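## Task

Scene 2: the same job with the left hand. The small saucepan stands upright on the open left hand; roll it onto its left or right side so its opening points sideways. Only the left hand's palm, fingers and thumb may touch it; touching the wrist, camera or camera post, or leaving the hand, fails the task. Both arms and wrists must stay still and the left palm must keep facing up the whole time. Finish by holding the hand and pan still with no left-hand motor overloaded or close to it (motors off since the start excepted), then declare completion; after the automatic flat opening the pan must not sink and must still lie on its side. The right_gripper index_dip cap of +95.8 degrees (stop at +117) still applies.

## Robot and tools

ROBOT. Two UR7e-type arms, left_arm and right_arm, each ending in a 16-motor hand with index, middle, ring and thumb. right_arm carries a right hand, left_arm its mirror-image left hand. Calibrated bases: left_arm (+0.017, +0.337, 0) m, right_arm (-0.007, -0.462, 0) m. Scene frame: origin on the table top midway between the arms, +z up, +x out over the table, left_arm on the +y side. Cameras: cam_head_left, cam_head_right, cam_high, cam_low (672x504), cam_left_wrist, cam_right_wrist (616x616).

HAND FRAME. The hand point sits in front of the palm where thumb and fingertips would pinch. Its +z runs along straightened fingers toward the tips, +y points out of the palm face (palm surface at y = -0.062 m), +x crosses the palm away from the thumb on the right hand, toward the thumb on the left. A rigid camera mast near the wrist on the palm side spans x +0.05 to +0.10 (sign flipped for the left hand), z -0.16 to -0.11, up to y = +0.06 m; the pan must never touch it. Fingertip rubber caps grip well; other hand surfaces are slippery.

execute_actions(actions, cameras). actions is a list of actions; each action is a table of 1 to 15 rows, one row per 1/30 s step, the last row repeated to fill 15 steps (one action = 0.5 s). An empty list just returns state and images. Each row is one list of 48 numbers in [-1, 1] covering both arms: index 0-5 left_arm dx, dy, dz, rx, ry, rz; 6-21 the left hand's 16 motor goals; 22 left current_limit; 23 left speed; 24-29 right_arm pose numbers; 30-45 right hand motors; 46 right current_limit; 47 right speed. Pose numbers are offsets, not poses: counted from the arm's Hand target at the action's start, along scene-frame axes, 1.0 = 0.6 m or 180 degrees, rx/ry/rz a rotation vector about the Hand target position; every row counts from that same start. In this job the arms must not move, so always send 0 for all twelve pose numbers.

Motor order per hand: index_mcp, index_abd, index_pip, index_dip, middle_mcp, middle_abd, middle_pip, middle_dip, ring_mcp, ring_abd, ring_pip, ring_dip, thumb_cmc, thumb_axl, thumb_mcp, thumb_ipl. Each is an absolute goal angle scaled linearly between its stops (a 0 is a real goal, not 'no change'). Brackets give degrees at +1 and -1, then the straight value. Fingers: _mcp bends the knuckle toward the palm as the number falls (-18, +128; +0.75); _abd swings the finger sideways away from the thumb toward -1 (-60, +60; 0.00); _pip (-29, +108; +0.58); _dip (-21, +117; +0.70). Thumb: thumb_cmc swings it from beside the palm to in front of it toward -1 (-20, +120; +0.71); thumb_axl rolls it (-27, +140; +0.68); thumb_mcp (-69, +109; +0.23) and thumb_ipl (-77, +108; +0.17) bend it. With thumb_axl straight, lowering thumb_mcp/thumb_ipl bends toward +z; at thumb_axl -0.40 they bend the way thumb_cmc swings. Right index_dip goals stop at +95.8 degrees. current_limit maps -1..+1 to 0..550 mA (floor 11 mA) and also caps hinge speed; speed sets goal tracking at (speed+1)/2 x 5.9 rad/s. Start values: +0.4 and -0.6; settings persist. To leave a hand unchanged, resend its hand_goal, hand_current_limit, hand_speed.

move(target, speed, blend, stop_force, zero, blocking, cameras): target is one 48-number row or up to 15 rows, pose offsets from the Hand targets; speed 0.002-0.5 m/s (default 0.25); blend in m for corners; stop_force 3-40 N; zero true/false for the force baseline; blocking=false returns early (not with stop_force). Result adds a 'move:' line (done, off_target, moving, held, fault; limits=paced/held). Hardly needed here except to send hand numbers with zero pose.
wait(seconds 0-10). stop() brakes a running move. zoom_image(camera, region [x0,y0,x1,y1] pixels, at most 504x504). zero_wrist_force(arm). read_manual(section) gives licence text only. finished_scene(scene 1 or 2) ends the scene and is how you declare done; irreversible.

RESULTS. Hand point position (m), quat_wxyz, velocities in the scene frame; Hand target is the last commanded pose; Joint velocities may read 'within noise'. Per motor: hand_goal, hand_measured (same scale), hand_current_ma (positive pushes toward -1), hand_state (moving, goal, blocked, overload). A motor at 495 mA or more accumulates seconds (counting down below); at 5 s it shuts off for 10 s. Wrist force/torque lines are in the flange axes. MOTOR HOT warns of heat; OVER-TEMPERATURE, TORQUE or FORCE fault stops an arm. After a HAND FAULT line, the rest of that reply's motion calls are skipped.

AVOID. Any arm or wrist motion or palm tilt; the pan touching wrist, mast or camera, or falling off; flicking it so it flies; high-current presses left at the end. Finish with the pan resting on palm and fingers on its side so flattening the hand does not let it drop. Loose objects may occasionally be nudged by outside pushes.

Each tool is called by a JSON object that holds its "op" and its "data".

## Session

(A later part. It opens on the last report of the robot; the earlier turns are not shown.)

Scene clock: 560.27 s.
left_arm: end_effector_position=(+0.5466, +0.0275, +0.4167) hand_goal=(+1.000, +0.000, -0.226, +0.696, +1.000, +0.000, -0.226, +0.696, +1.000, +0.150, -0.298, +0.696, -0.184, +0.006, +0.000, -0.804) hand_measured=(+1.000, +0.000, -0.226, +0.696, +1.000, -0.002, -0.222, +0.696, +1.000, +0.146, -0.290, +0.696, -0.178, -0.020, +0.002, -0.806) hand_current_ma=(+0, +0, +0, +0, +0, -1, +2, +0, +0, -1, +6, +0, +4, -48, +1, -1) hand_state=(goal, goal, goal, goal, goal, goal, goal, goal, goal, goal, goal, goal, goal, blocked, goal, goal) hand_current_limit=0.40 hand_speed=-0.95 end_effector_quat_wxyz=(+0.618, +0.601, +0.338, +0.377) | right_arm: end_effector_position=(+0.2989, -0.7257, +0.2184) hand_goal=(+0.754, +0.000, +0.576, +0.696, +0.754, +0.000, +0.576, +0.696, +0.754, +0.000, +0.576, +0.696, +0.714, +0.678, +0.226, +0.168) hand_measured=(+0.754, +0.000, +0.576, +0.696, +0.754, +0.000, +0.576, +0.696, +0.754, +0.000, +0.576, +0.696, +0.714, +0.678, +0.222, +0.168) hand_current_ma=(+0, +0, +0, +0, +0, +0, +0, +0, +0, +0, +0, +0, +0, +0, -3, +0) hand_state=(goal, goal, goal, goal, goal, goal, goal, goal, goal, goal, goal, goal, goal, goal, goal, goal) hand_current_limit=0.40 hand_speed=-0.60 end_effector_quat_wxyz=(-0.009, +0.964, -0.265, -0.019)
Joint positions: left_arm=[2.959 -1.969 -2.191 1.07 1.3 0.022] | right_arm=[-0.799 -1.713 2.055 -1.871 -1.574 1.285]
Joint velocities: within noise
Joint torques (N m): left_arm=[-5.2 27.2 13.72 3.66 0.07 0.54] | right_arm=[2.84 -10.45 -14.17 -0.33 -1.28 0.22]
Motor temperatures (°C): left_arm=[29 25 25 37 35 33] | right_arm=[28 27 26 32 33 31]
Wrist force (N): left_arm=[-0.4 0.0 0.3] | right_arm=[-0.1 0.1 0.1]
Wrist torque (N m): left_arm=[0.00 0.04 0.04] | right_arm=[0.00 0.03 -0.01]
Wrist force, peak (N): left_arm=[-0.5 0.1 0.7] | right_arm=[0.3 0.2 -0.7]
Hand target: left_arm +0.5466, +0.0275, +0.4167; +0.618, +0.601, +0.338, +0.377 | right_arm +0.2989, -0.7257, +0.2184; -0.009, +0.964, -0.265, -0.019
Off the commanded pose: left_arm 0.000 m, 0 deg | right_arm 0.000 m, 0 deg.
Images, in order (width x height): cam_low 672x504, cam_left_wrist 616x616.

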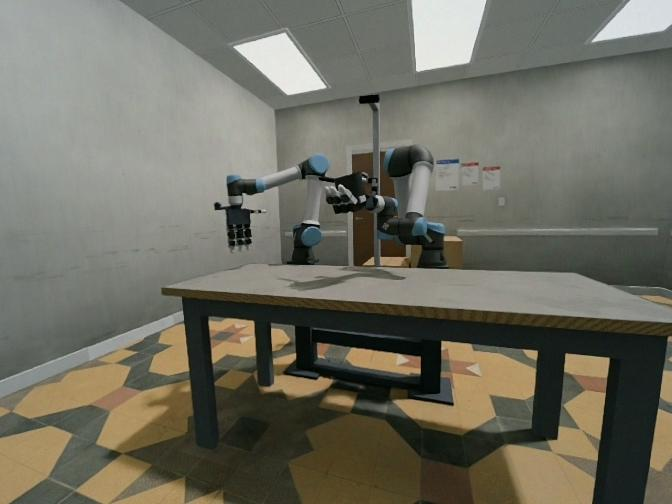

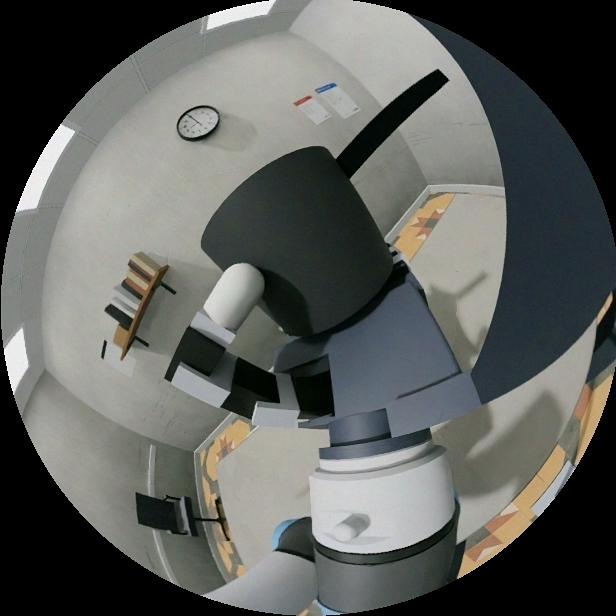

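{"op": "execute_actions", "data": {"actions": [[[0,0,0,0,0,0,1.0,0,-0.226,0.696,1.0,0,-0.226,0.696,1.0,0.15,-0.299,0.696,-0.185,0.04,0.0,-0.805,0.4,-0.95,0,0,0,0,0,0,0.754,0,0.576,0.696,0.754,0,0.576,0.696,0.754,0,0.576,0.696,0.714,0.678,0.226,0.168,0.4,-0.6]],[[0,0,0,0,0,0,1.0,0,-0.226,0.696,1.0,0,-0.226,0.696,1.0,0.15,-0.299,0.696,-0.185,0.075,0.0,-0.805,0.4,-0.95,0,0,0,0,0,0,0.754,0,0.576,0.696,0.754,0,0.576,0.696,0.754,0,0.576,0.696,0.714,0.678,0.226,0.168,0.4,-0.6]]], "cameras": ["cam_left_wrist","cam_low"]}}

{"op": "zoom_image", "data": {"camera": "cam_low", "region": [305, 150, 395, 240]}}

Scene clock: 578.97 s.
left_arm: end_effector_position=(+0.5466, +0.0275, +0.4167) hand_goal=(+1.000, +0.000, -0.226, +0.696, +1.000, +0.000, -0.226, +0.696, +1.000, +0.150, -0.298, +0.696, -0.184, +0.076, +0.000, -0.804) hand_measured=(+1.000, +0.000, -0.226, +0.696, +1.000, -0.002, -0.218, +0.696, +1.000, +0.146, -0.290, +0.696, -0.174, +0.016, +0.018, -0.796) hand_current_ma=(+0, +0, +0, +0, +0, -1, +5, +0, +0, -1, +6, +0, +8, -165, +30, +9) hand_state=(goal, goal, goal, goal, goal, goal, goal, goal, goal, goal, goal, goal, goal, blocked, goal, goal) hand_current_limit=0.40 hand_speed=-0.95 end_effector_quat_wxyz=(+0.618, +0.601, +0.338, +0.377) | right_arm: end_effector_position=(+0.2989, -0.7257, +0.2184) hand_goal=(+0.754, +0.000, +0.576, +0.696, +0.754, +0.000, +0.576, +0.696, +0.754, +0.000, +0.576, +0.696, +0.714, +0.678, +0.226, +0.168) hand_measured=(+0.754, +0.000, +0.576, +0.696, +0.754, +0.000, +0.576, +0.696, +0.754, +0.000, +0.576, +0.696, +0.714, +0.678, +0.222, +0.168) hand_current_ma=(+0, +0, +0, +0, +0, +0, +0, +0, +0, +0, +0, +0, +0, +0, -3, +0) hand_state=(goal, goal, goal, goal, goal, goal, goal, goal, goal, goal, goal, goal, goal, goal, goal, goal) hand_current_limit=0.40 hand_speed=-0.60 end_effector_quat_wxyz=(-0.009, +0.964, -0.265, -0.019)
Joint positions: left_arm=[2.959 -1.969 -2.191 1.07 1.3 0.022] | right_arm=[-0.799 -1.713 2.055 -1.871 -1.574 1.285]
Joint velocities: within noise
Joint torques (N m): left_arm=[-4.62 26.75 13.77 3.52 -0.12 0.72] | right_arm=[2.97 -11.19 -13.89 -0.28 -1.42 0.28]
Motor temperatures (°C): left_arm=[29 25 25 37 35 33] | right_arm=[28 27 26 32 33 31]
Wrist force (N): left_arm=[-0.4 0.0 0.4] | right_arm=[-0.1 0.0 -0.4]
Wrist torque (N m): left_arm=[0.01 0.05 0.03] | right_arm=[0.03 0.02 0.00]
Wrist force, peak (N): left_arm=[-0.4 0.2 0.8] | right_arm=[0.0 0.1 -0.8]
Hand target: left_arm +0.5466, +0.0275, +0.4167; +0.618, +0.601, +0.338, +0.377 | right_arm +0.2989, -0.7257, +0.2184; -0.009, +0.964, -0.265, -0.019
Off the commanded pose: left_arm 0.000 m, 0 deg | right_arm 0.000 m, 0 deg.
Images, in order (width x height): cam_low 672x504, cam_left_wrist 616x616.

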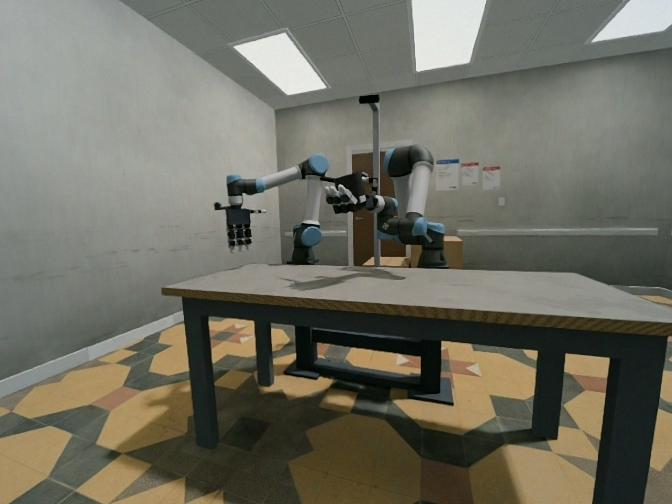

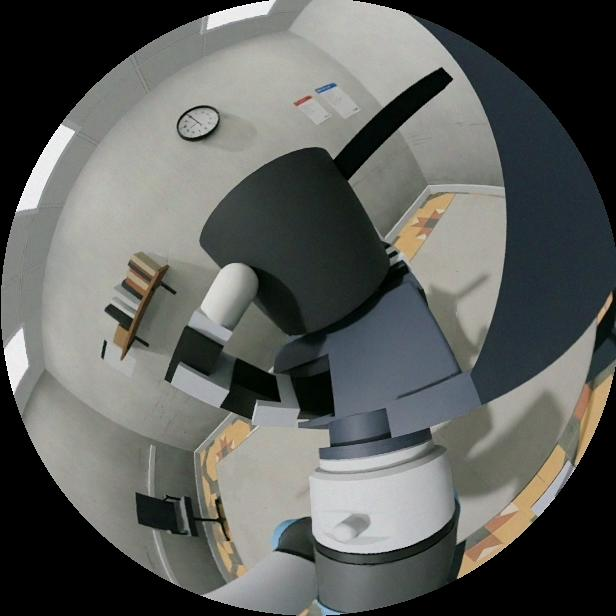

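Scaled by 5.600 from the camera's 672x504 image, which has a finer 960x720 frame.

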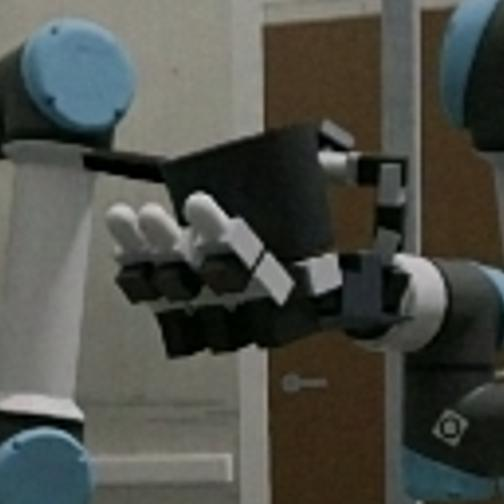

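{"op": "execute_actions", "data": {"actions": [], "cameras": ["cam_left_wrist"]}}

Scene clock: 623.90 s.
left_arm: end_effector_position=(+0.5466, +0.0275, +0.4167) hand_goal=(+1.000, +0.000, -0.226, +0.696, +1.000, +0.000, -0.226, +0.696, +1.000, +0.150, -0.298, +0.696, -0.184, +0.076, +0.000, -0.804) hand_measured=(+1.000, +0.000, -0.226, +0.696, +1.000, -0.002, -0.218, +0.696, +1.000, +0.146, -0.290, +0.696, -0.174, +0.016, +0.018, -0.796) hand_current_ma=(+0, +0, +0, +0, +0, -1, +5, +0, +0, -1, +6, +0, +8, -165, +30, +9) hand_state=(goal, goal, goal, goal, goal, goal, goal, goal, goal, goal, goal, goal, goal, blocked, goal, goal) hand_current_limit=0.40 hand_speed=-0.95 end_effector_quat_wxyz=(+0.618, +0.601, +0.338, +0.377) | right_arm: end_effector_position=(+0.2989, -0.7257, +0.2184) hand_goal=(+0.754, +0.000, +0.576, +0.696, +0.754, +0.000, +0.576, +0.696, +0.754, +0.000, +0.576, +0.696, +0.714, +0.678, +0.226, +0.168) hand_measured=(+0.754, +0.000, +0.576, +0.696, +0.754, +0.000, +0.576, +0.696, +0.754, +0.000, +0.576, +0.696, +0.714, +0.678, +0.222, +0.168) hand_current_ma=(+0, +0, +0, +0, +0, +0, +0, +0, +0, +0, +0, +0, +0, +0, -3, +0) hand_state=(goal, goal, goal, goal, goal, goal, goal, goal, goal, goal, goal, goal, goal, goal, goal, goal) hand_current_limit=0.40 hand_speed=-0.60 end_effector_quat_wxyz=(-0.009, +0.964, -0.265, -0.019)
Joint positions: left_arm=[2.959 -1.969 -2.191 1.07 1.3 0.022] | right_arm=[-0.799 -1.713 2.055 -1.871 -1.574 1.285]
Joint velocities: within noise
Joint torques (N m): left_arm=[-4.45 27.01 15.09 3.23 -0.51 0.34] | right_arm=[4.27 -9.91 -13.58 -0.39 -1.07 0.33]
Motor temperatures (°C): left_arm=[28 25 25 37 35 33] | right_arm=[28 27 26 32 33 31]
Wrist force (N): left_arm=[-0.3 0.0 0.4] | right_arm=[0.0 -0.1 0.0]
Wrist torque (N m): left_arm=[0.00 0.05 0.04] | right_arm=[-0.03 0.03 -0.01]
Wrist force, peak (N): left_arm=[-0.3 0.3 0.8] | right_arm=[0.3 0.3 -0.8]
Hand target: left_arm +0.5466, +0.0275, +0.4167; +0.618, +0.601, +0.338, +0.377 | right_arm +0.2989, -0.7257, +0.2184; -0.009, +0.964, -0.265, -0.019
Off the commanded pose: left_arm 0.000 m, 0 deg | right_arm 0.000 m, 0 deg.
Images, in order (width x height): cam_left_wrist 616x616.

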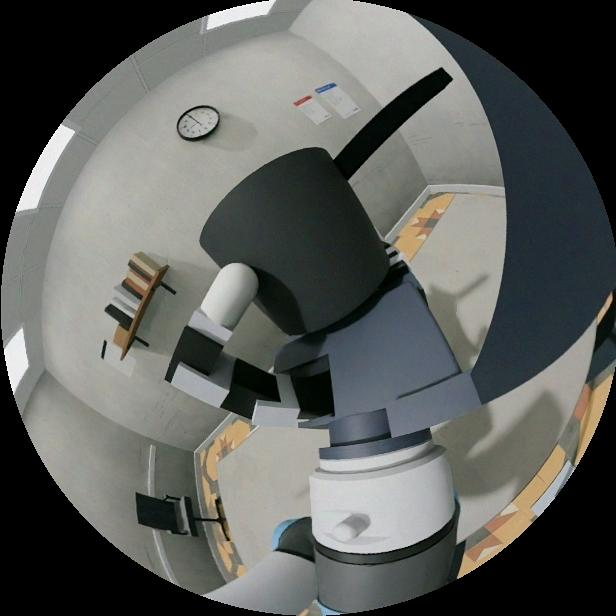

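{"op": "execute_actions", "data": {"actions": [[[0,0,0,0,0,0,1.0,0,-0.226,0.696,1.0,0,-0.226,0.696,1.0,0.15,-0.299,0.696,-0.185,0.03,0.0,-0.805,0.4,-0.95,0,0,0,0,0,0,0.754,0,0.576,0.696,0.754,0,0.576,0.696,0.754,0,0.576,0.696,0.714,0.678,0.226,0.168,0.4,-0.6]],[[0,0,0,0,0,0,1.0,0,-0.226,0.696,1.0,0,-0.226,0.696,1.0,0.15,-0.299,0.696,-0.185,-0.03,0.0,-0.805,0.4,-0.95,0,0,0,0,0,0,0.754,0,0.576,0.696,0.754,0,0.576,0.696,0.754,0,0.576,0.696,0.714,0.678,0.226,0.168,0.4,-0.6]],[[0,0,0,0,0,0,1.0,0,-0.226,0.696,1.0,0,-0.226,0.696,1.0,0.15,-0.299,0.696,-0.185,-0.09,0.0,-0.805,0.4,-0.95,0,0,0,0,0,0,0.754,0,0.576,0.696,0.754,0,0.576,0.696,0.754,0,0.576,0.696,0.714,0.678,0.226,0.168,0.4,-0.6]],[[0,0,0,0,0,0,1.0,0,-0.226,0.696,1.0,0,-0.226,0.696,1.0,0.15,-0.299,0.696,-0.185,-0.15,0.0,-0.805,0.4,-0.95,0,0,0,0,0,0,0.754,0,0.576,0.696,0.754,0,0.576,0.696,0.754,0,0.576,0.696,0.714,0.678,0.226,0.168,0.4,-0.6]]], "cameras": ["cam_left_wrist", "cam_low"]}}

{"op": "zoom_image", "data": {"camera": "cam_low", "region": [305, 150, 395, 240]}}

Scene clock: 700.03 s.
left_arm: end_effector_position=(+0.5466, +0.0275, +0.4167) hand_goal=(+1.000, +0.000, -0.226, +0.696, +1.000, +0.000, -0.226, +0.696, +1.000, +0.150, -0.298, +0.696, -0.184, -0.150, +0.000, -0.804) hand_measured=(+1.000, +0.000, -0.226, +0.696, +1.000, -0.002, -0.218, +0.696, +1.000, +0.146, -0.290, +0.696, -0.180, -0.146, +0.000, -0.804) hand_current_ma=(+0, +0, +0, +0, +0, -1, +5, +0, +0, -1, +6, +0, +3, +2, +0, +0) hand_state=(goal, goal, goal, goal, goal, goal, goal, goal, goal, goal, goal, goal, goal, goal, goal, goal) hand_current_limit=0.40 hand_speed=-0.95 end_effector_quat_wxyz=(+0.618, +0.601, +0.338, +0.377) | right_arm: end_effector_position=(+0.2989, -0.7257, +0.2184) hand_goal=(+0.754, +0.000, +0.576, +0.696, +0.754, +0.000, +0.576, +0.696, +0.754, +0.000, +0.576, +0.696, +0.714, +0.678, +0.226, +0.168) hand_measured=(+0.754, +0.000, +0.576, +0.696, +0.754, +0.000, +0.576, +0.696, +0.754, +0.000, +0.576, +0.696, +0.714, +0.678, +0.222, +0.168) hand_current_ma=(+0, +0, +0, +0, +0, +0, +0, +0, +0, +0, +0, +0, +0, +0, -3, +0) hand_state=(goal, goal, goal, goal, goal, goal, goal, goal, goal, goal, goal, goal, goal, goal, goal, goal) hand_current_limit=0.40 hand_speed=-0.60 end_effector_quat_wxyz=(-0.009, +0.964, -0.265, -0.019)
Joint positions: left_arm=[2.959 -1.969 -2.191 1.07 1.3 0.022] | right_arm=[-0.799 -1.713 2.055 -1.871 -1.574 1.285]
Joint velocities: within noise
Joint torques (N m): left_arm=[-4.41 26.66 17.92 2.63 -0.79 -0.35] | right_arm=[5.13 -9.06 -15.35 -0.46 -0.88 0.42]
Motor temperatures (°C): left_arm=[28 25 25 37 35 33] | right_arm=[28 27 26 31 33 31]
Wrist force (N): left_arm=[-0.2 0.0 0.4] | right_arm=[-0.2 0.0 -0.2]
Wrist torque (N m): left_arm=[0.00 0.02 0.06] | right_arm=[0.02 0.04 -0.02]
Wrist force, peak (N): left_arm=[-0.4 0.2 0.8] | right_arm=[0.0 -0.4 -0.8]
Hand target: left_arm +0.5466, +0.0275, +0.4167; +0.618, +0.601, +0.338, +0.377 | right_arm +0.2989, -0.7257, +0.2184; -0.009, +0.964, -0.265, -0.019
Off the commanded pose: left_arm 0.000 m, 0 deg | right_arm 0.000 m, 0 deg.
Images, in order (width x height): cam_low 672x504, cam_left_wrist 616x616.

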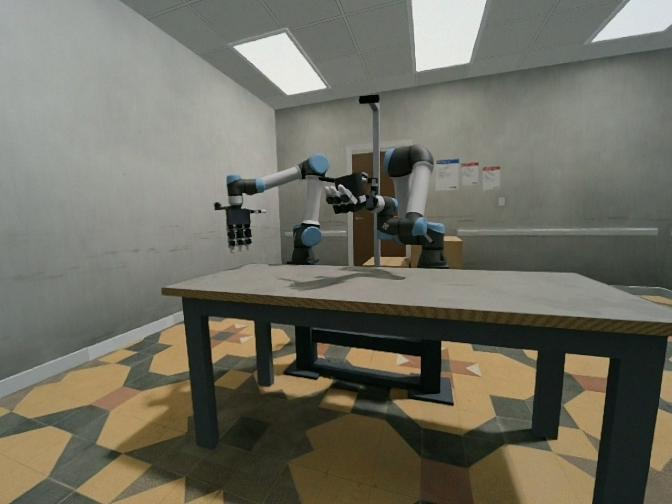

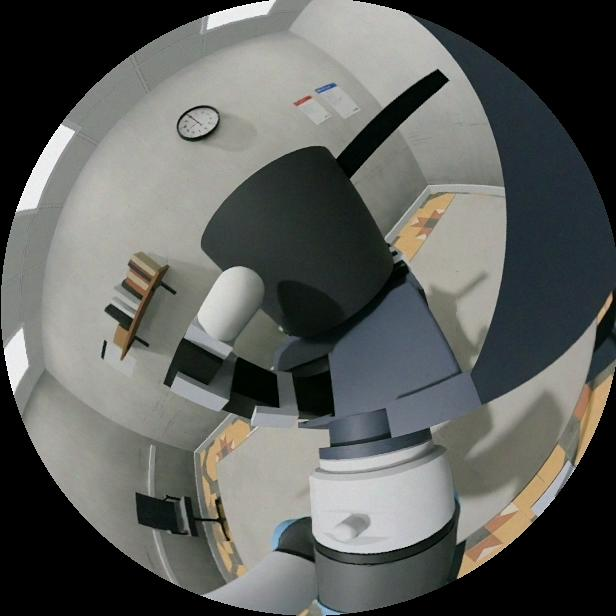

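Scaled by 5.600 from the camera's 672x504 image, which has a finer 960x720 frame.

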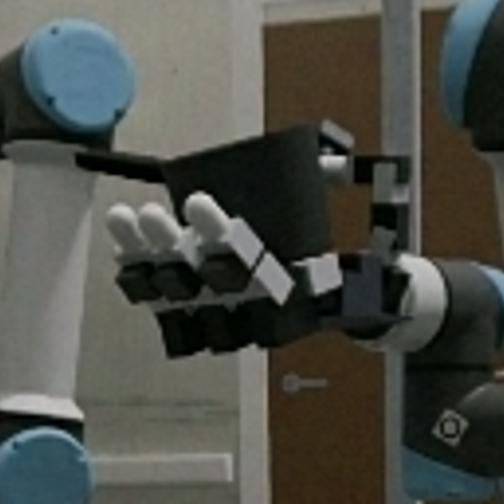

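{"op": "execute_actions", "data": {"actions": [[[0,0,0,0,0,0,1.0,0,-0.226,0.696,1.0,0,-0.226,0.696,1.0,0.15,-0.299,0.696,-0.185,-0.222,0.1685,-0.5514,0.4,-0.85,0,0,0,0,0,0,0.754,0,0.576,0.696,0.754,0,0.576,0.696,0.754,0,0.576,0.696,0.714,0.678,0.226,0.168,0.4,-0.6]],[[0,0,0,0,0,0,1.0,0,-0.226,0.696,1.0,0,-0.226,0.696,1.0,0.15,-0.299,0.696,-0.185,-0.222,0.1685,-0.5514,0.4,-0.85,0,0,0,0,0,0,0.754,0,0.576,0.696,0.754,0,0.576,0.696,0.754,0,0.576,0.696,0.714,0.678,0.226,0.168,0.4,-0.6]],[[0,0,0,0,0,0,1.0,0,-0.226,0.696,1.0,0,-0.226,0.696,1.0,0.15,-0.299,0.696,-0.571,-0.222,0.1685,-0.5514,0.4,-0.85,0,0,0,0,0,0,0.754,0,0.576,0.696,0.754,0,0.576,0.696,0.754,0,0.576,0.696,0.714,0.678,0.226,0.168,0.4,-0.6]],[[0,0,0,0,0,0,1.0,0,-0.226,0.696,1.0,0,-0.226,0.696,1.0,0.15,-0.299,0.696,-0.571,-0.222,0.1685,-0.5514,0.4,-0.85,0,0,0,0,0,0,0.754,0,0.576,0.696,0.754,0,0.576,0.696,0.754,0,0.576,0.696,0.714,0.678,0.226,0.168,0.4,-0.6]],[[0,0,0,0,0,0,1.0,0,-0.226,0.696,1.0,0,-0.226,0.696,1.0,0.15,-0.299,0.696,-0.929,-0.15,0.1685,-0.5514,0.4,-0.85,0,0,0,0,0,0,0.754,0,0.576,0.696,0.754,0,0.576,0.696,0.754,0,0.576,0.696,0.714,0.678,0.226,0.168,0.4,-0.6]],[[0,0,0,0,0,0,1.0,0,-0.226,0.696,1.0,0,-0.226,0.696,1.0,0.15,-0.299,0.696,-0.929,-0.042,0.1258,-0.5514,0.4,-0.85,0,0,0,0,0,0,0.754,0,0.576,0.696,0.754,0,0.576,0.696,0.754,0,0.576,0.696,0.714,0.678,0.226,0.168,0.4,-0.6]]], "cameras": ["cam_left_wrist"]}}

Scene clock: 839.10 s.
left_arm: end_effector_position=(+0.5466, +0.0275, +0.4167) hand_goal=(+1.000, +0.000, -0.226, +0.696, +1.000, +0.000, -0.226, +0.696, +1.000, +0.150, -0.298, +0.696, -0.928, -0.042, +0.126, -0.552) hand_measured=(+1.000, +0.000, -0.226, +0.696, +1.000, -0.002, -0.218, +0.696, +1.000, +0.146, -0.290, +0.696, -0.932, -0.046, +0.124, -0.556) hand_current_ma=(+0, +0, +0, +0, +0, -1, +5, +0, +0, -1, +6, +0, -2, -3, -1, -3) hand_state=(goal, goal, goal, goal, goal, goal, goal, goal, goal, goal, goal, goal, goal, goal, goal, goal) hand_current_limit=0.40 hand_speed=-0.85 end_effector_quat_wxyz=(+0.618, +0.601, +0.338, +0.377) | right_arm: end_effector_position=(+0.2989, -0.7257, +0.2184) hand_goal=(+0.754, +0.000, +0.576, +0.696, +0.754, +0.000, +0.576, +0.696, +0.754, +0.000, +0.576, +0.696, +0.714, +0.678, +0.226, +0.168) hand_measured=(+0.754, +0.000, +0.576, +0.696, +0.754, +0.000, +0.576, +0.696, +0.754, +0.000, +0.576, +0.696, +0.714, +0.678, +0.222, +0.168) hand_current_ma=(+0, +0, +0, +0, +0, +0, +0, +0, +0, +0, +0, +0, +0, +0, -3, +0) hand_state=(goal, goal, goal, goal, goal, goal, goal, goal, goal, goal, goal, goal, goal, goal, goal, goal) hand_current_limit=0.40 hand_speed=-0.60 end_effector_quat_wxyz=(-0.009, +0.964, -0.265, -0.019)
Joint positions: left_arm=[2.959 -1.969 -2.191 1.07 1.3 0.022] | right_arm=[-0.799 -1.713 2.055 -1.871 -1.574 1.285]
Joint velocities: within noise
Joint torques (N m): left_arm=[-3.3 24.85 21 1.75 -1.94 -1.32] | right_arm=[4.51 -6.46 -14.56 -0.46 -0.67 0.1]
Motor temperatures (°C): left_arm=[28 25 25 37 35 33] | right_arm=[28 26 26 31 33 31]
Wrist force (N): left_arm=[-0.4 0.0 0.4] | right_arm=[0.2 -0.1 -0.3]
Wrist torque (N m): left_arm=[0.00 0.05 0.08] | right_arm=[0.00 0.00 0.01]
Wrist force, peak (N): left_arm=[-0.6 0.2 0.7] | right_arm=[0.4 -0.2 -0.8]
Hand target: left_arm +0.5466, +0.0275, +0.4167; +0.618, +0.601, +0.338, +0.377 | right_arm +0.2989, -0.7257, +0.2184; -0.009, +0.964, -0.265, -0.019
Off the commanded pose: left_arm 0.000 m, 0 deg | right_arm 0.000 m, 0 deg.
Images, in order (width x height): cam_left_wrist 616x616.

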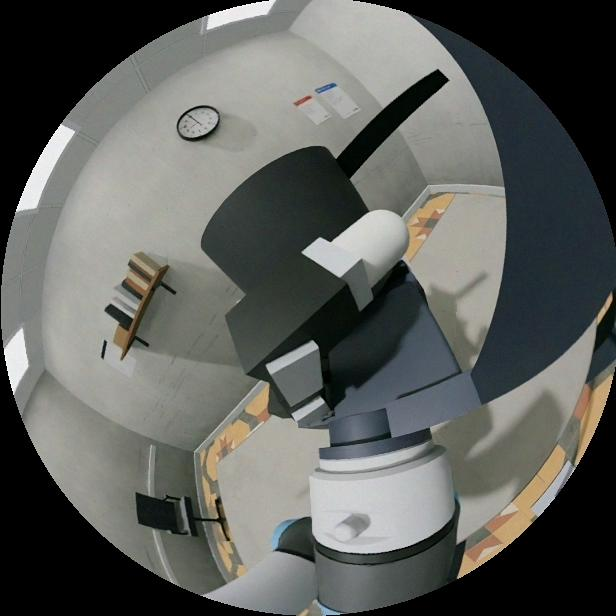

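{"op": "execute_actions", "data": {"actions": [[[0,0,0,0,0,0,1.0,0,-0.226,0.696,1.0,0,-0.226,0.696,1.0,0.15,-0.299,0.696,-0.929,0.165,-0.1337,-0.2616,0.4,-0.9,0,0,0,0,0,0,0.754,0,0.576,0.696,0.754,0,0.576,0.696,0.754,0,0.576,0.696,0.714,0.678,0.226,0.168,0.4,-0.6]],[[0,0,0,0,0,0,1.0,0,-0.226,0.696,1.0,0,-0.226,0.696,1.0,0.15,-0.299,0.696,-0.929,0.165,-0.1337,-0.2616,0.4,-0.9,0,0,0,0,0,0,0.754,0,0.576,0.696,0.754,0,0.576,0.696,0.754,0,0.576,0.696,0.714,0.678,0.226,0.168,0.4,-0.6]],[[0,0,0,0,0,0,1.0,0,-0.226,0.696,1.0,0,-0.226,0.696,1.0,0.15,-0.299,0.696,-0.929,0.165,-0.1337,-0.2616,0.4,-0.9,0,0,0,0,0,0,0.754,0,0.576,0.696,0.754,0,0.576,0.696,0.754,0,0.576,0.696,0.714,0.678,0.226,0.168,0.4,-0.6]],[[0,0,0,0,0,0,1.0,0,-0.226,0.696,1.0,0,-0.226,0.696,1.0,0.15,-0.299,0.696,-0.929,0.188,-0.0528,-0.3968,0.4,-0.93,0,0,0,0,0,0,0.754,0,0.576,0.696,0.754,0,0.576,0.696,0.754,0,0.576,0.696,0.714,0.678,0.226,0.168,0.4,-0.6]],[[0,0,0,0,0,0,1.0,0,-0.226,0.696,1.0,0,-0.226,0.696,1.0,0.15,-0.299,0.696,-0.929,0.188,-0.0528,-0.3968,0.4,-0.93,0,0,0,0,0,0,0.754,0,0.576,0.696,0.754,0,0.576,0.696,0.754,0,0.576,0.696,0.714,0.678,0.226,0.168,0.4,-0.6]]], "cameras": ["cam_left_wrist"]}}

Scene clock: 865.50 s.
left_arm: end_effector_position=(+0.5466, +0.0275, +0.4167) hand_goal=(+1.000, +0.000, -0.226, +0.696, +1.000, +0.000, -0.226, +0.696, +1.000, +0.150, -0.298, +0.696, -0.928, +0.188, -0.052, -0.396) hand_measured=(+1.000, +0.000, -0.226, +0.696, +1.000, +0.000, -0.216, +0.696, +1.000, +0.146, -0.290, +0.696, -0.934, +0.158, -0.042, -0.386) hand_current_ma=(+0, +0, +0, +0, +0, +0, +7, +0, +0, -1, +6, +0, -5, -58, +14, +12) hand_state=(goal, goal, goal, goal, goal, goal, goal, goal, goal, goal, goal, goal, goal, blocked, goal, goal) hand_current_limit=0.40 hand_speed=-0.93 end_effector_quat_wxyz=(+0.618, +0.601, +0.338, +0.377) | right_arm: end_effector_position=(+0.2989, -0.7257, +0.2184) hand_goal=(+0.754, +0.000, +0.576, +0.696, +0.754, +0.000, +0.576, +0.696, +0.754, +0.000, +0.576, +0.696, +0.714, +0.678, +0.226, +0.168) hand_measured=(+0.754, +0.000, +0.576, +0.696, +0.754, +0.000, +0.576, +0.696, +0.754, +0.000, +0.576, +0.696, +0.714, +0.678, +0.222, +0.168) hand_current_ma=(+0, +0, +0, +0, +0, +0, +0, +0, +0, +0, +0, +0, +0, +0, -3, +0) hand_state=(goal, goal, goal, goal, goal, goal, goal, goal, goal, goal, goal, goal, goal, goal, goal, goal) hand_current_limit=0.40 hand_speed=-0.60 end_effector_quat_wxyz=(-0.009, +0.964, -0.265, -0.019)
Joint positions: left_arm=[2.959 -1.969 -2.191 1.07 1.3 0.022] | right_arm=[-0.799 -1.713 2.055 -1.871 -1.574 1.285]
Joint velocities: within noise
Joint torques (N m): left_arm=[-2.31 24.08 21.16 1.45 -2.14 -1.18] | right_arm=[3.75 -5.67 -14.15 -0.48 -0.87 0.12]
Motor temperatures (°C): left_arm=[28 25 25 37 35 33] | right_arm=[28 26 26 31 33 31]
Wrist force (N): left_arm=[-0.3 0.1 0.5] | right_arm=[0.2 -0.2 -0.3]
Wrist torque (N m): left_arm=[0.03 0.04 0.07] | right_arm=[0.00 -0.01 0.02]
Wrist force, peak (N): left_arm=[-0.3 0.3 0.8] | right_arm=[0.0 -0.2 -0.9]
Hand target: left_arm +0.5466, +0.0275, +0.4167; +0.618, +0.601, +0.338, +0.377 | right_arm +0.2989, -0.7257, +0.2184; -0.009, +0.964, -0.265, -0.019
Off the commanded pose: left_arm 0.000 m, 0 deg | right_arm 0.000 m, 0 deg.
Images, in order (width x height): cam_left_wrist 616x616.

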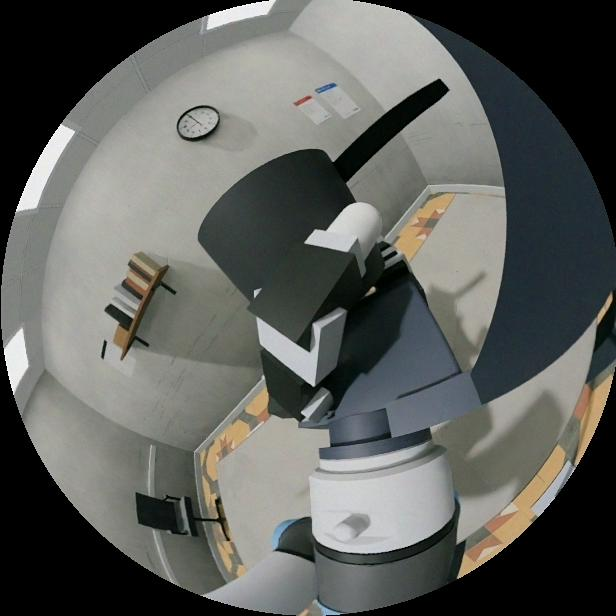

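{"op": "execute_actions", "data": {"actions": [[[0,0,0,0,0,0,1.0,0,-0.226,0.696,1.0,0,-0.226,0.696,1.0,0.15,-0.299,0.696,-0.857,0.2144,-0.067,-0.4573,0.4,-0.95,0,0,0,0,0,0,0.754,0,0.576,0.696,0.754,0,0.576,0.696,0.754,0,0.576,0.696,0.714,0.678,0.226,0.168,0.4,-0.6]],[[0,0,0,0,0,0,1.0,0,-0.226,0.696,1.0,0,-0.226,0.696,1.0,0.15,-0.299,0.696,-0.857,0.2144,-0.067,-0.4573,0.4,-0.95,0,0,0,0,0,0,0.754,0,0.576,0.696,0.754,0,0.576,0.696,0.754,0,0.576,0.696,0.714,0.678,0.226,0.168,0.4,-0.6]],[[0,0,0,0,0,0,1.0,0,-0.226,0.696,1.0,0,-0.226,0.696,1.0,0.15,-0.299,0.696,-0.786,0.2395,-0.082,-0.5168,0.4,-0.95,0,0,0,0,0,0,0.754,0,0.576,0.696,0.754,0,0.576,0.696,0.754,0,0.576,0.696,0.714,0.678,0.226,0.168,0.4,-0.6]],[[0,0,0,0,0,0,1.0,0,-0.226,0.696,1.0,0,-0.226,0.696,1.0,0.15,-0.299,0.696,-0.786,0.2395,-0.082,-0.5168,0.4,-0.95,0,0,0,0,0,0,0.754,0,0.576,0.696,0.754,0,0.576,0.696,0.754,0,0.576,0.696,0.714,0.678,0.226,0.168,0.4,-0.6]]], "cameras": ["cam_left_wrist"]}}

Scene clock: 879.17 s.
left_arm: end_effector_position=(+0.5466, +0.0275, +0.4167) hand_goal=(+1.000, +0.000, -0.226, +0.696, +1.000, +0.000, -0.226, +0.696, +1.000, +0.150, -0.298, +0.696, -0.786, +0.240, -0.082, -0.516) hand_measured=(+1.000, +0.004, -0.224, +0.696, +1.000, -0.002, -0.218, +0.696, +1.000, +0.146, -0.290, +0.696, -0.808, +0.218, -0.078, -0.510) hand_current_ma=(+0, +2, +1, +0, +0, -1, +7, +0, +0, -1, +6, +0, -27, -35, +4, +6) hand_state=(goal, goal, goal, goal, goal, goal, goal, goal, goal, goal, goal, goal, blocked, blocked, goal, goal) hand_current_limit=0.40 hand_speed=-0.95 end_effector_quat_wxyz=(+0.618, +0.601, +0.338, +0.377) | right_arm: end_effector_position=(+0.2989, -0.7257, +0.2184) hand_goal=(+0.754, +0.000, +0.576, +0.696, +0.754, +0.000, +0.576, +0.696, +0.754, +0.000, +0.576, +0.696, +0.714, +0.678, +0.226, +0.168) hand_measured=(+0.754, +0.000, +0.576, +0.696, +0.754, +0.000, +0.576, +0.696, +0.754, +0.000, +0.576, +0.696, +0.714, +0.678, +0.222, +0.168) hand_current_ma=(+0, +0, +0, +0, +0, +0, +0, +0, +0, +0, +0, +0, +0, +0, -3, +0) hand_state=(goal, goal, goal, goal, goal, goal, goal, goal, goal, goal, goal, goal, goal, goal, goal, goal) hand_current_limit=0.40 hand_speed=-0.60 end_effector_quat_wxyz=(-0.009, +0.964, -0.265, -0.019)
Joint positions: left_arm=[2.959 -1.969 -2.191 1.07 1.3 0.022] | right_arm=[-0.799 -1.713 2.055 -1.871 -1.574 1.285]
Joint velocities: within noise
Joint torques (N m): left_arm=[-3.05 25.25 21.45 1.2 -2.34 -1.1] | right_arm=[3.45 -5.94 -13.8 -0.45 -0.82 0.09]
Motor temperatures (°C): left_arm=[28 25 25 37 35 33] | right_arm=[28 26 26 31 33 31]
Wrist force (N): left_arm=[-0.3 0.2 0.4] | right_arm=[0.1 0.0 -0.5]
Wrist torque (N m): left_arm=[0.05 0.04 0.02] | right_arm=[0.02 0.01 0.00]
Wrist force, peak (N): left_arm=[-0.5 0.3 0.6] | right_arm=[-0.3 -0.2 -0.8]
Hand target: left_arm +0.5466, +0.0275, +0.4167; +0.618, +0.601, +0.338, +0.377 | right_arm +0.2989, -0.7257, +0.2184; -0.009, +0.964, -0.265, -0.019
Off the commanded pose: left_arm 0.000 m, 0 deg | right_arm 0.000 m, 0 deg.
Images, in order (width x height): cam_left_wrist 616x616.

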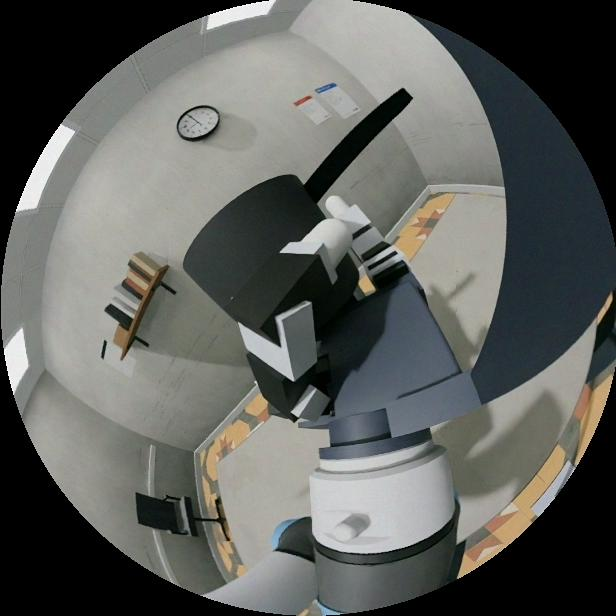

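{"op": "execute_actions", "data": {"actions": [], "cameras": ["cam_high", "cam_low"]}}

{"op": "zoom_image", "data": {"camera": "cam_high", "region": [165, 110, 325, 270]}}

{"op": "zoom_image", "data": {"camera": "cam_low", "region": [305, 150, 395, 240]}}

Scene clock: 883.43 s.
left_arm: end_effector_position=(+0.5466, +0.0275, +0.4167) hand_goal=(+1.000, +0.000, -0.226, +0.696, +1.000, +0.000, -0.226, +0.696, +1.000, +0.150, -0.298, +0.696, -0.786, +0.240, -0.082, -0.516) hand_measured=(+1.000, +0.004, -0.224, +0.696, +1.000, -0.002, -0.218, +0.696, +1.000, +0.146, -0.290, +0.696, -0.808, +0.218, -0.078, -0.510) hand_current_ma=(+0, +2, +1, +0, +0, -1, +7, +0, +0, -1, +6, +0, -27, -35, +4, +6) hand_state=(goal, goal, goal, goal, goal, goal, goal, goal, goal, goal, goal, goal, blocked, blocked, goal, goal) hand_current_limit=0.40 hand_speed=-0.95 end_effector_quat_wxyz=(+0.618, +0.601, +0.338, +0.377) | right_arm: end_effector_position=(+0.2989, -0.7257, +0.2184) hand_goal=(+0.754, +0.000, +0.576, +0.696, +0.754, +0.000, +0.576, +0.696, +0.754, +0.000, +0.576, +0.696, +0.714, +0.678, +0.226, +0.168) hand_measured=(+0.754, +0.000, +0.576, +0.696, +0.754, +0.000, +0.576, +0.696, +0.754, +0.000, +0.576, +0.696, +0.714, +0.678, +0.222, +0.168) hand_current_ma=(+0, +0, +0, +0, +0, +0, +0, +0, +0, +0, +0, +0, +0, +0, -3, +0) hand_state=(goal, goal, goal, goal, goal, goal, goal, goal, goal, goal, goal, goal, goal, goal, goal, goal) hand_current_limit=0.40 hand_speed=-0.60 end_effector_quat_wxyz=(-0.009, +0.964, -0.265, -0.019)
Joint positions: left_arm=[2.959 -1.969 -2.191 1.07 1.3 0.022] | right_arm=[-0.799 -1.713 2.055 -1.871 -1.574 1.285]
Joint velocities: within noise
Joint torques (N m): left_arm=[-3.08 24.94 21.23 1.38 -2.37 -1.27] | right_arm=[3.98 -6.22 -14.61 -0.49 -0.71 -0.11]
Motor temperatures (°C): left_arm=[28 25 25 37 35 33] | right_arm=[28 26 26 31 33 31]
Wrist force (N): left_arm=[-0.3 -0.1 0.4] | right_arm=[0.0 0.0 -0.5]
Wrist torque (N m): left_arm=[0.00 0.04 0.03] | right_arm=[0.02 0.02 0.00]
Wrist force, peak (N): left_arm=[-0.3 0.0 0.7] | right_arm=[0.3 0.2 -0.6]
Hand target: left_arm +0.5466, +0.0275, +0.4167; +0.618, +0.601, +0.338, +0.377 | right_arm +0.2989, -0.7257, +0.2184; -0.009, +0.964, -0.265, -0.019
Off the commanded pose: left_arm 0.000 m, 0 deg | right_arm 0.000 m, 0 deg.
Images, in order (width x height): cam_high 672x504, cam_low 672x504.

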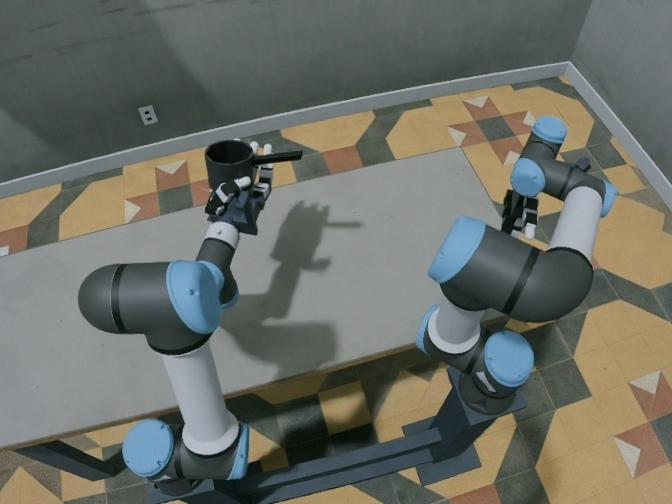

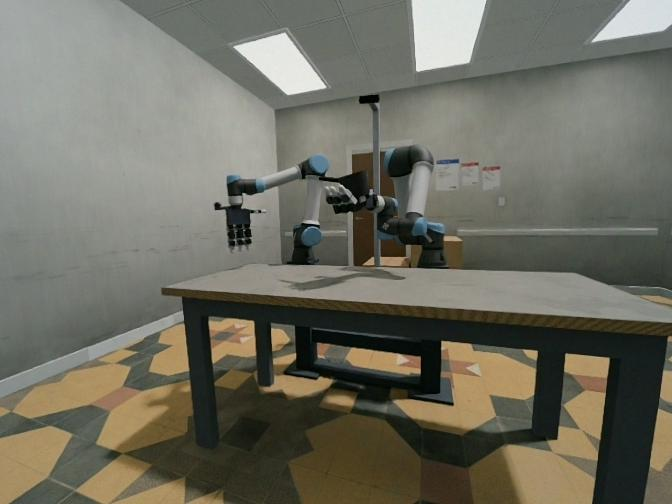

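Scaled by 3.150 from the camera's 672x504 image, which has a finer 960x720 frame.

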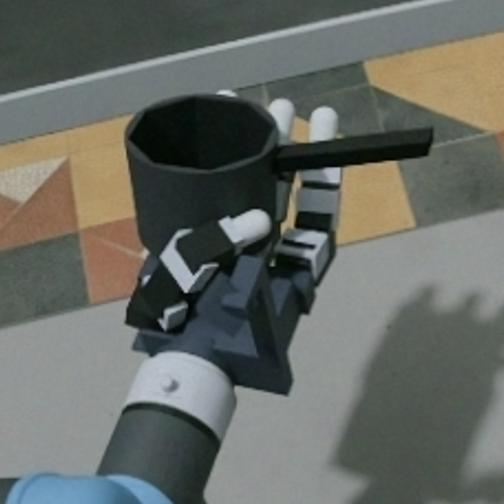

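Scaled by 5.600 from the camera's 672x504 image, which has a finer 960x720 frame.

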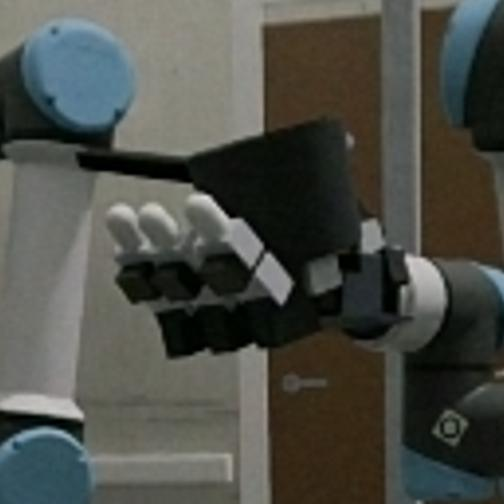

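{"op": "execute_actions", "data": {"actions": [[[0,0,0,0,0,0,1.0,0,-0.226,0.696,1.0,0,-0.226,0.696,1.0,0.15,-0.299,0.696,-0.786,0.078,-0.0787,-0.5135,0.4,-0.9,0,0,0,0,0,0,0.754,0,0.576,0.696,0.754,0,0.576,0.696,0.754,0,0.576,0.696,0.714,0.678,0.226,0.168,0.4,-0.6]],[[0,0,0,0,0,0,1.0,0,-0.226,0.696,1.0,0,-0.226,0.696,1.0,0.15,-0.299,0.696,-0.786,-0.222,-0.0787,-0.5135,0.4,-0.85,0,0,0,0,0,0,0.754,0,0.576,0.696,0.754,0,0.576,0.696,0.754,0,0.576,0.696,0.714,0.678,0.226,0.168,0.4,-0.6]],[[0,0,0,0,0,0,1.0,0,-0.226,0.696,1.0,0,-0.226,0.696,1.0,0.15,-0.299,0.696,-0.786,-0.222,-0.0787,-0.5135,0.4,-0.85,0,0,0,0,0,0,0.754,0,0.576,0.696,0.754,0,0.576,0.696,0.754,0,0.576,0.696,0.714,0.678,0.226,0.168,0.4,-0.6]],[[0,0,0,0,0,0,1.0,0,-0.226,0.696,1.0,0,-0.226,0.696,1.0,0.15,-0.299,0.696,-0.5,-0.222,-0.2022,-0.6973,0.4,-0.85,0,0,0,0,0,0,0.754,0,0.576,0.696,0.754,0,0.576,0.696,0.754,0,0.576,0.696,0.714,0.678,0.226,0.168,0.4,-0.6]],[[0,0,0,0,0,0,1.0,0,-0.226,0.696,1.0,0,-0.226,0.696,1.0,0.15,-0.299,0.696,-0.5,-0.222,-0.2022,-0.6973,0.4,-0.85,0,0,0,0,0,0,0.754,0,0.576,0.696,0.754,0,0.576,0.696,0.754,0,0.576,0.696,0.714,0.678,0.226,0.168,0.4,-0.6]],[[0,0,0,0,0,0,1.0,0,-0.226,0.696,1.0,0,-0.226,0.696,1.0,0.15,-0.299,0.696,-0.143,-0.222,-0.3371,-0.8595,0.4,-0.85,0,0,0,0,0,0,0.754,0,0.576,0.696,0.754,0,0.576,0.696,0.754,0,0.576,0.696,0.714,0.678,0.226,0.168,0.4,-0.6]],[[0,0,0,0,0,0,1.0,0,-0.226,0.696,1.0,0,-0.226,0.696,1.0,0.15,-0.299,0.696,-0.143,-0.222,-0.3371,-0.8595,0.4,-0.85,0,0,0,0,0,0,0.754,0,0.576,0.696,0.754,0,0.576,0.696,0.754,0,0.576,0.696,0.714,0.678,0.226,0.168,0.4,-0.6]]], "cameras": ["cam_left_wrist"]}}

Scene clock: 950.83 s.
left_arm: end_effector_position=(+0.5466, +0.0275, +0.4167) hand_goal=(+1.000, +0.000, -0.226, +0.696, +1.000, +0.000, -0.226, +0.696, +1.000, +0.150, -0.298, +0.696, -0.142, -0.222, -0.338, -0.860) hand_measured=(+1.000, +0.004, -0.224, +0.696, +1.000, -0.002, -0.218, +0.696, +1.000, +0.146, -0.290, +0.696, -0.146, -0.220, -0.340, -0.860) hand_current_ma=(+0, +2, +1, +0, +0, -1, +7, +0, +0, -1, +6, +0, -2, +1, -1, +0) hand_state=(goal, goal, goal, goal, goal, goal, goal, goal, goal, goal, goal, goal, goal, goal, goal, goal) hand_current_limit=0.40 hand_speed=-0.85 end_effector_quat_wxyz=(+0.618, +0.601, +0.338, +0.377) | right_arm: end_effector_position=(+0.2989, -0.7257, +0.2184) hand_goal=(+0.754, +0.000, +0.576, +0.696, +0.754, +0.000, +0.576, +0.696, +0.754, +0.000, +0.576, +0.696, +0.714, +0.678, +0.226, +0.168) hand_measured=(+0.754, +0.000, +0.576, +0.696, +0.754, +0.000, +0.576, +0.696, +0.754, +0.000, +0.576, +0.696, +0.714, +0.678, +0.222, +0.168) hand_current_ma=(+0, +0, +0, +0, +0, +0, +0, +0, +0, +0, +0, +0, +0, +0, -3, +0) hand_state=(goal, goal, goal, goal, goal, goal, goal, goal, goal, goal, goal, goal, goal, goal, goal, goal) hand_current_limit=0.40 hand_speed=-0.60 end_effector_quat_wxyz=(-0.009, +0.964, -0.265, -0.019)
Joint positions: left_arm=[2.959 -1.969 -2.191 1.07 1.3 0.022] | right_arm=[-0.799 -1.713 2.055 -1.871 -1.574 1.285]
Joint velocities: within noise
Joint torques (N m): left_arm=[-3.12 26.45 20 1.07 -2.65 -0.93] | right_arm=[3.49 -5.24 -14.4 -0.55 -0.54 -0.15]
Motor temperatures (°C): left_arm=[28 25 25 36 35 33] | right_arm=[28 26 26 31 33 31]
Wrist force (N): left_arm=[-0.4 0.1 0.3] | right_arm=[0.1 0.0 -0.2]
Wrist torque (N m): left_arm=[0.03 0.04 -0.01] | right_arm=[-0.01 0.01 -0.01]
Wrist force, peak (N): left_arm=[-0.6 0.2 0.6] | right_arm=[0.2 -0.2 -0.9]
Hand target: left_arm +0.5466, +0.0275, +0.4167; +0.618, +0.601, +0.338, +0.377 | right_arm +0.2989, -0.7257, +0.2184; -0.009, +0.964, -0.265, -0.019
Off the commanded pose: left_arm 0.000 m, 0 deg | right_arm 0.000 m, 0 deg.
Images, in order (width x height): cam_left_wrist 616x616.

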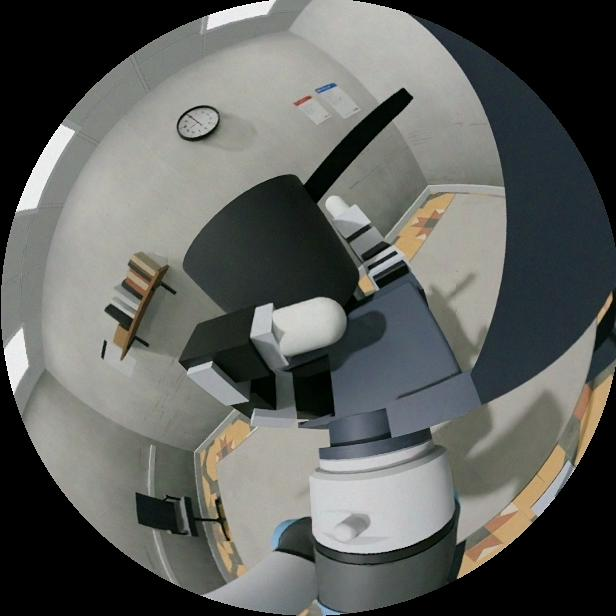

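{"op": "execute_actions", "data": {"actions": [[[0,0,0,0,0,0,1.0,0,-0.226,0.696,1.0,0,-0.226,0.696,1.0,0.15,-0.299,0.696,0.2143,-0.1856,-0.4494,-0.9351,0.4,-0.85,0,0,0,0,0,0,0.754,0,0.576,0.696,0.754,0,0.576,0.696,0.754,0,0.576,0.696,0.714,0.678,0.226,0.168,0.4,-0.6]],[[0,0,0,0,0,0,1.0,0,-0.226,0.696,1.0,0,-0.226,0.696,1.0,0.15,-0.299,0.696,0.2143,-0.1856,-0.4494,-0.9351,0.4,-0.85,0,0,0,0,0,0,0.754,0,0.576,0.696,0.754,0,0.576,0.696,0.754,0,0.576,0.696,0.714,0.678,0.226,0.168,0.4,-0.6]],[[0,0,0,0,0,0,1.0,0,-0.226,0.696,1.0,0,-0.226,0.696,1.0,0.15,-0.299,0.696,0.5,-0.152,-0.537,-0.9784,0.4,-0.85,0,0,0,0,0,0,0.754,0,0.576,0.696,0.754,0,0.576,0.696,0.754,0,0.576,0.696,0.714,0.678,0.226,0.168,0.4,-0.6]],[[0,0,0,0,0,0,1.0,0,-0.226,0.696,1.0,0,-0.226,0.696,1.0,0.15,-0.299,0.696,0.5,-0.152,-0.537,-0.9784,0.4,-0.85,0,0,0,0,0,0,0.754,0,0.576,0.696,0.754,0,0.576,0.696,0.754,0,0.576,0.696,0.714,0.678,0.226,0.168,0.4,-0.6]],[[0,0,0,0,0,0,1.0,0,-0.226,0.696,1.0,0,-0.226,0.696,1.0,0.15,-0.299,0.696,0.3571,-0.0347,-0.465,-0.9578,0.4,-0.93,0,0,0,0,0,0,0.754,0,0.576,0.696,0.754,0,0.576,0.696,0.754,0,0.576,0.696,0.714,0.678,0.226,0.168,0.4,-0.6]],[[0,0,0,0,0,0,1.0,0,-0.226,0.696,1.0,0,-0.226,0.696,1.0,0.15,-0.299,0.696,0.3571,-0.0347,-0.465,-0.9578,0.4,-0.93,0,0,0,0,0,0,0.754,0,0.576,0.696,0.754,0,0.576,0.696,0.754,0,0.576,0.696,0.714,0.678,0.226,0.168,0.4,-0.6]]], "cameras": ["cam_left_wrist"]}}

Scene clock: 967.33 s.
left_arm: end_effector_position=(+0.5466, +0.0275, +0.4167) hand_goal=(+1.000, +0.000, -0.226, +0.696, +1.000, +0.000, -0.226, +0.696, +1.000, +0.150, -0.298, +0.696, +0.358, -0.034, -0.464, -0.958) hand_measured=(+1.000, +0.006, -0.222, +0.696, +1.000, -0.002, -0.218, +0.696, +1.000, +0.146, -0.290, +0.696, +0.366, -0.064, -0.468, -0.962) hand_current_ma=(+0, +2, +2, +0, +0, -1, +7, +0, +0, -1, +6, +0, +6, -59, -3, -4) hand_state=(goal, goal, goal, goal, goal, goal, goal, goal, goal, goal, goal, goal, goal, blocked, goal, goal) hand_current_limit=0.40 hand_speed=-0.93 end_effector_quat_wxyz=(+0.618, +0.601, +0.338, +0.377) | right_arm: end_effector_position=(+0.2989, -0.7257, +0.2184) hand_goal=(+0.754, +0.000, +0.576, +0.696, +0.754, +0.000, +0.576, +0.696, +0.754, +0.000, +0.576, +0.696, +0.714, +0.678, +0.226, +0.168) hand_measured=(+0.754, +0.000, +0.576, +0.696, +0.754, +0.000, +0.576, +0.696, +0.754, +0.000, +0.576, +0.696, +0.714, +0.678, +0.222, +0.168) hand_current_ma=(+0, +0, +0, +0, +0, +0, +0, +0, +0, +0, +0, +0, +0, +0, -3, +0) hand_state=(goal, goal, goal, goal, goal, goal, goal, goal, goal, goal, goal, goal, goal, goal, goal, goal) hand_current_limit=0.40 hand_speed=-0.60 end_effector_quat_wxyz=(-0.009, +0.964, -0.265, -0.019)
Joint positions: left_arm=[2.959 -1.969 -2.191 1.07 1.3 0.022] | right_arm=[-0.799 -1.713 2.055 -1.871 -1.574 1.285]
Joint velocities: within noise
Joint torques (N m): left_arm=[-3.54 26.63 20.27 0.78 -2.65 -0.8] | right_arm=[2.91 -5.08 -15.28 -0.68 -0.47 -0.17]
Motor temperatures (°C): left_arm=[28 25 25 36 35 33] | right_arm=[28 26 26 31 33 31]
Wrist force (N): left_arm=[-0.3 0.0 0.6] | right_arm=[0.2 0.1 0.0]
Wrist torque (N m): left_arm=[0.01 0.04 -0.02] | right_arm=[0.01 -0.01 0.02]
Wrist force, peak (N): left_arm=[-0.5 0.3 0.6] | right_arm=[0.5 0.1 -0.8]
Hand target: left_arm +0.5466, +0.0275, +0.4167; +0.618, +0.601, +0.338, +0.377 | right_arm +0.2989, -0.7257, +0.2184; -0.009, +0.964, -0.265, -0.019
Off the commanded pose: left_arm 0.000 m, 0 deg | right_arm 0.000 m, 0 deg.
Images, in order (width x height): cam_left_wrist 616x616.

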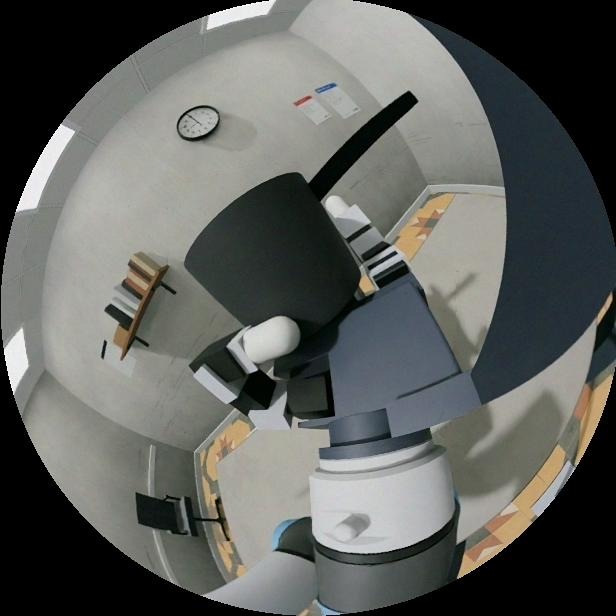

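{"op": "execute_actions", "data": {"actions": [[[0,0,0,0,0,0,1.0,0,-0.226,0.696,1.0,0,-0.226,0.696,1.0,0.15,-0.299,0.696,0.3143,-0.0263,-0.4213,-0.9297,0.4,-0.94,0,0,0,0,0,0,0.754,0,0.576,0.696,0.754,0,0.576,0.696,0.754,0,0.576,0.696,0.714,0.678,0.226,0.168,0.4,-0.6]],[[0,0,0,0,0,0,1.0,0,-0.226,0.696,1.0,0,-0.226,0.696,1.0,0.15,-0.299,0.696,0.2643,-0.0192,-0.3753,-0.8973,0.4,-0.94,0,0,0,0,0,0,0.754,0,0.576,0.696,0.754,0,0.576,0.696,0.754,0,0.576,0.696,0.714,0.678,0.226,0.168,0.4,-0.6]],[[0,0,0,0,0,0,1.0,0,-0.226,0.696,1.0,0,-0.226,0.696,1.0,0.15,-0.299,0.696,0.2143,-0.012,-0.3292,-0.8649,0.4,-0.94,0,0,0,0,0,0,0.754,0,0.576,0.696,0.754,0,0.576,0.696,0.754,0,0.576,0.696,0.714,0.678,0.226,0.168,0.4,-0.6]]], "cameras": ["cam_left_wrist"]}}

Scene clock: 1021.60 s.
left_arm: end_effector_position=(+0.5466, +0.0275, +0.4167) hand_goal=(+1.000, +0.000, -0.226, +0.696, +1.000, +0.000, -0.226, +0.696, +1.000, +0.150, -0.298, +0.696, +0.214, -0.012, -0.330, -0.864) hand_measured=(+1.000, +0.006, -0.222, +0.696, +1.000, -0.004, -0.218, +0.696, +1.000, +0.146, -0.290, +0.696, +0.220, -0.036, -0.336, -0.872) hand_current_ma=(+0, +2, +3, +0, +0, -2, +7, +0, +0, -1, +6, +0, +5, -41, -6, -11) hand_state=(goal, goal, goal, goal, goal, goal, goal, goal, goal, goal, goal, goal, goal, blocked, goal, goal) hand_current_limit=0.40 hand_speed=-0.94 end_effector_quat_wxyz=(+0.618, +0.601, +0.338, +0.377) | right_arm: end_effector_position=(+0.2989, -0.7257, +0.2184) hand_goal=(+0.754, +0.000, +0.576, +0.696, +0.754, +0.000, +0.576, +0.696, +0.754, +0.000, +0.576, +0.696, +0.714, +0.678, +0.226, +0.168) hand_measured=(+0.754, +0.000, +0.576, +0.696, +0.754, +0.000, +0.576, +0.696, +0.754, +0.000, +0.576, +0.696, +0.714, +0.678, +0.222, +0.168) hand_current_ma=(+0, +0, +0, +0, +0, +0, +0, +0, +0, +0, +0, +0, +0, +0, -3, +0) hand_state=(goal, goal, goal, goal, goal, goal, goal, goal, goal, goal, goal, goal, goal, goal, goal, goal) hand_current_limit=0.40 hand_speed=-0.60 end_effector_quat_wxyz=(-0.009, +0.964, -0.265, -0.019)
Joint positions: left_arm=[2.959 -1.969 -2.191 1.07 1.3 0.022] | right_arm=[-0.799 -1.713 2.055 -1.871 -1.574 1.285]
Joint velocities: within noise
Joint torques (N m): left_arm=[-2.71 27.47 19.32 0.52 -2.15 -0.59] | right_arm=[2.85 -5.6 -14.8 -0.67 -0.35 -0.02]
Motor temperatures (°C): left_arm=[28 25 25 36 35 33] | right_arm=[28 26 25 31 33 31]
Wrist force (N): left_arm=[-0.2 -0.1 0.5] | right_arm=[0.0 -0.3 -0.4]
Wrist torque (N m): left_arm=[0.01 0.03 0.00] | right_arm=[-0.01 0.02 0.00]
Wrist force, peak (N): left_arm=[-0.3 0.0 0.9] | right_arm=[-0.2 -0.1 -0.9]
Hand target: left_arm +0.5466, +0.0275, +0.4167; +0.618, +0.601, +0.338, +0.377 | right_arm +0.2989, -0.7257, +0.2184; -0.009, +0.964, -0.265, -0.019
Off the commanded pose: left_arm 0.000 m, 0 deg | right_arm 0.000 m, 0 deg.
Images, in order (width x height): cam_left_wrist 616x616.

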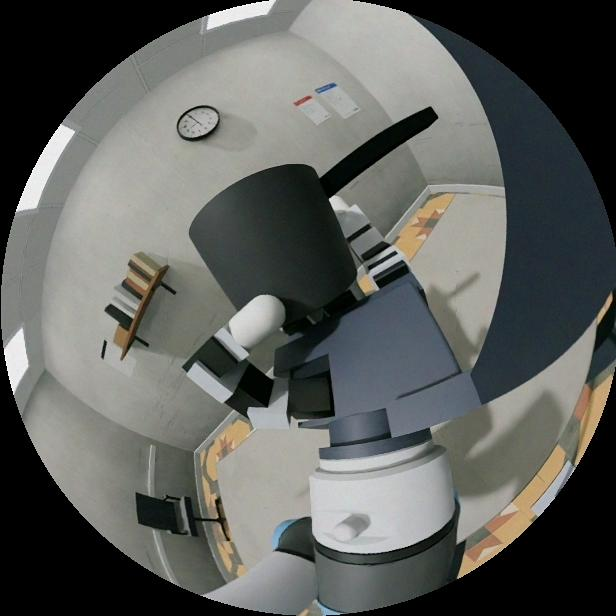

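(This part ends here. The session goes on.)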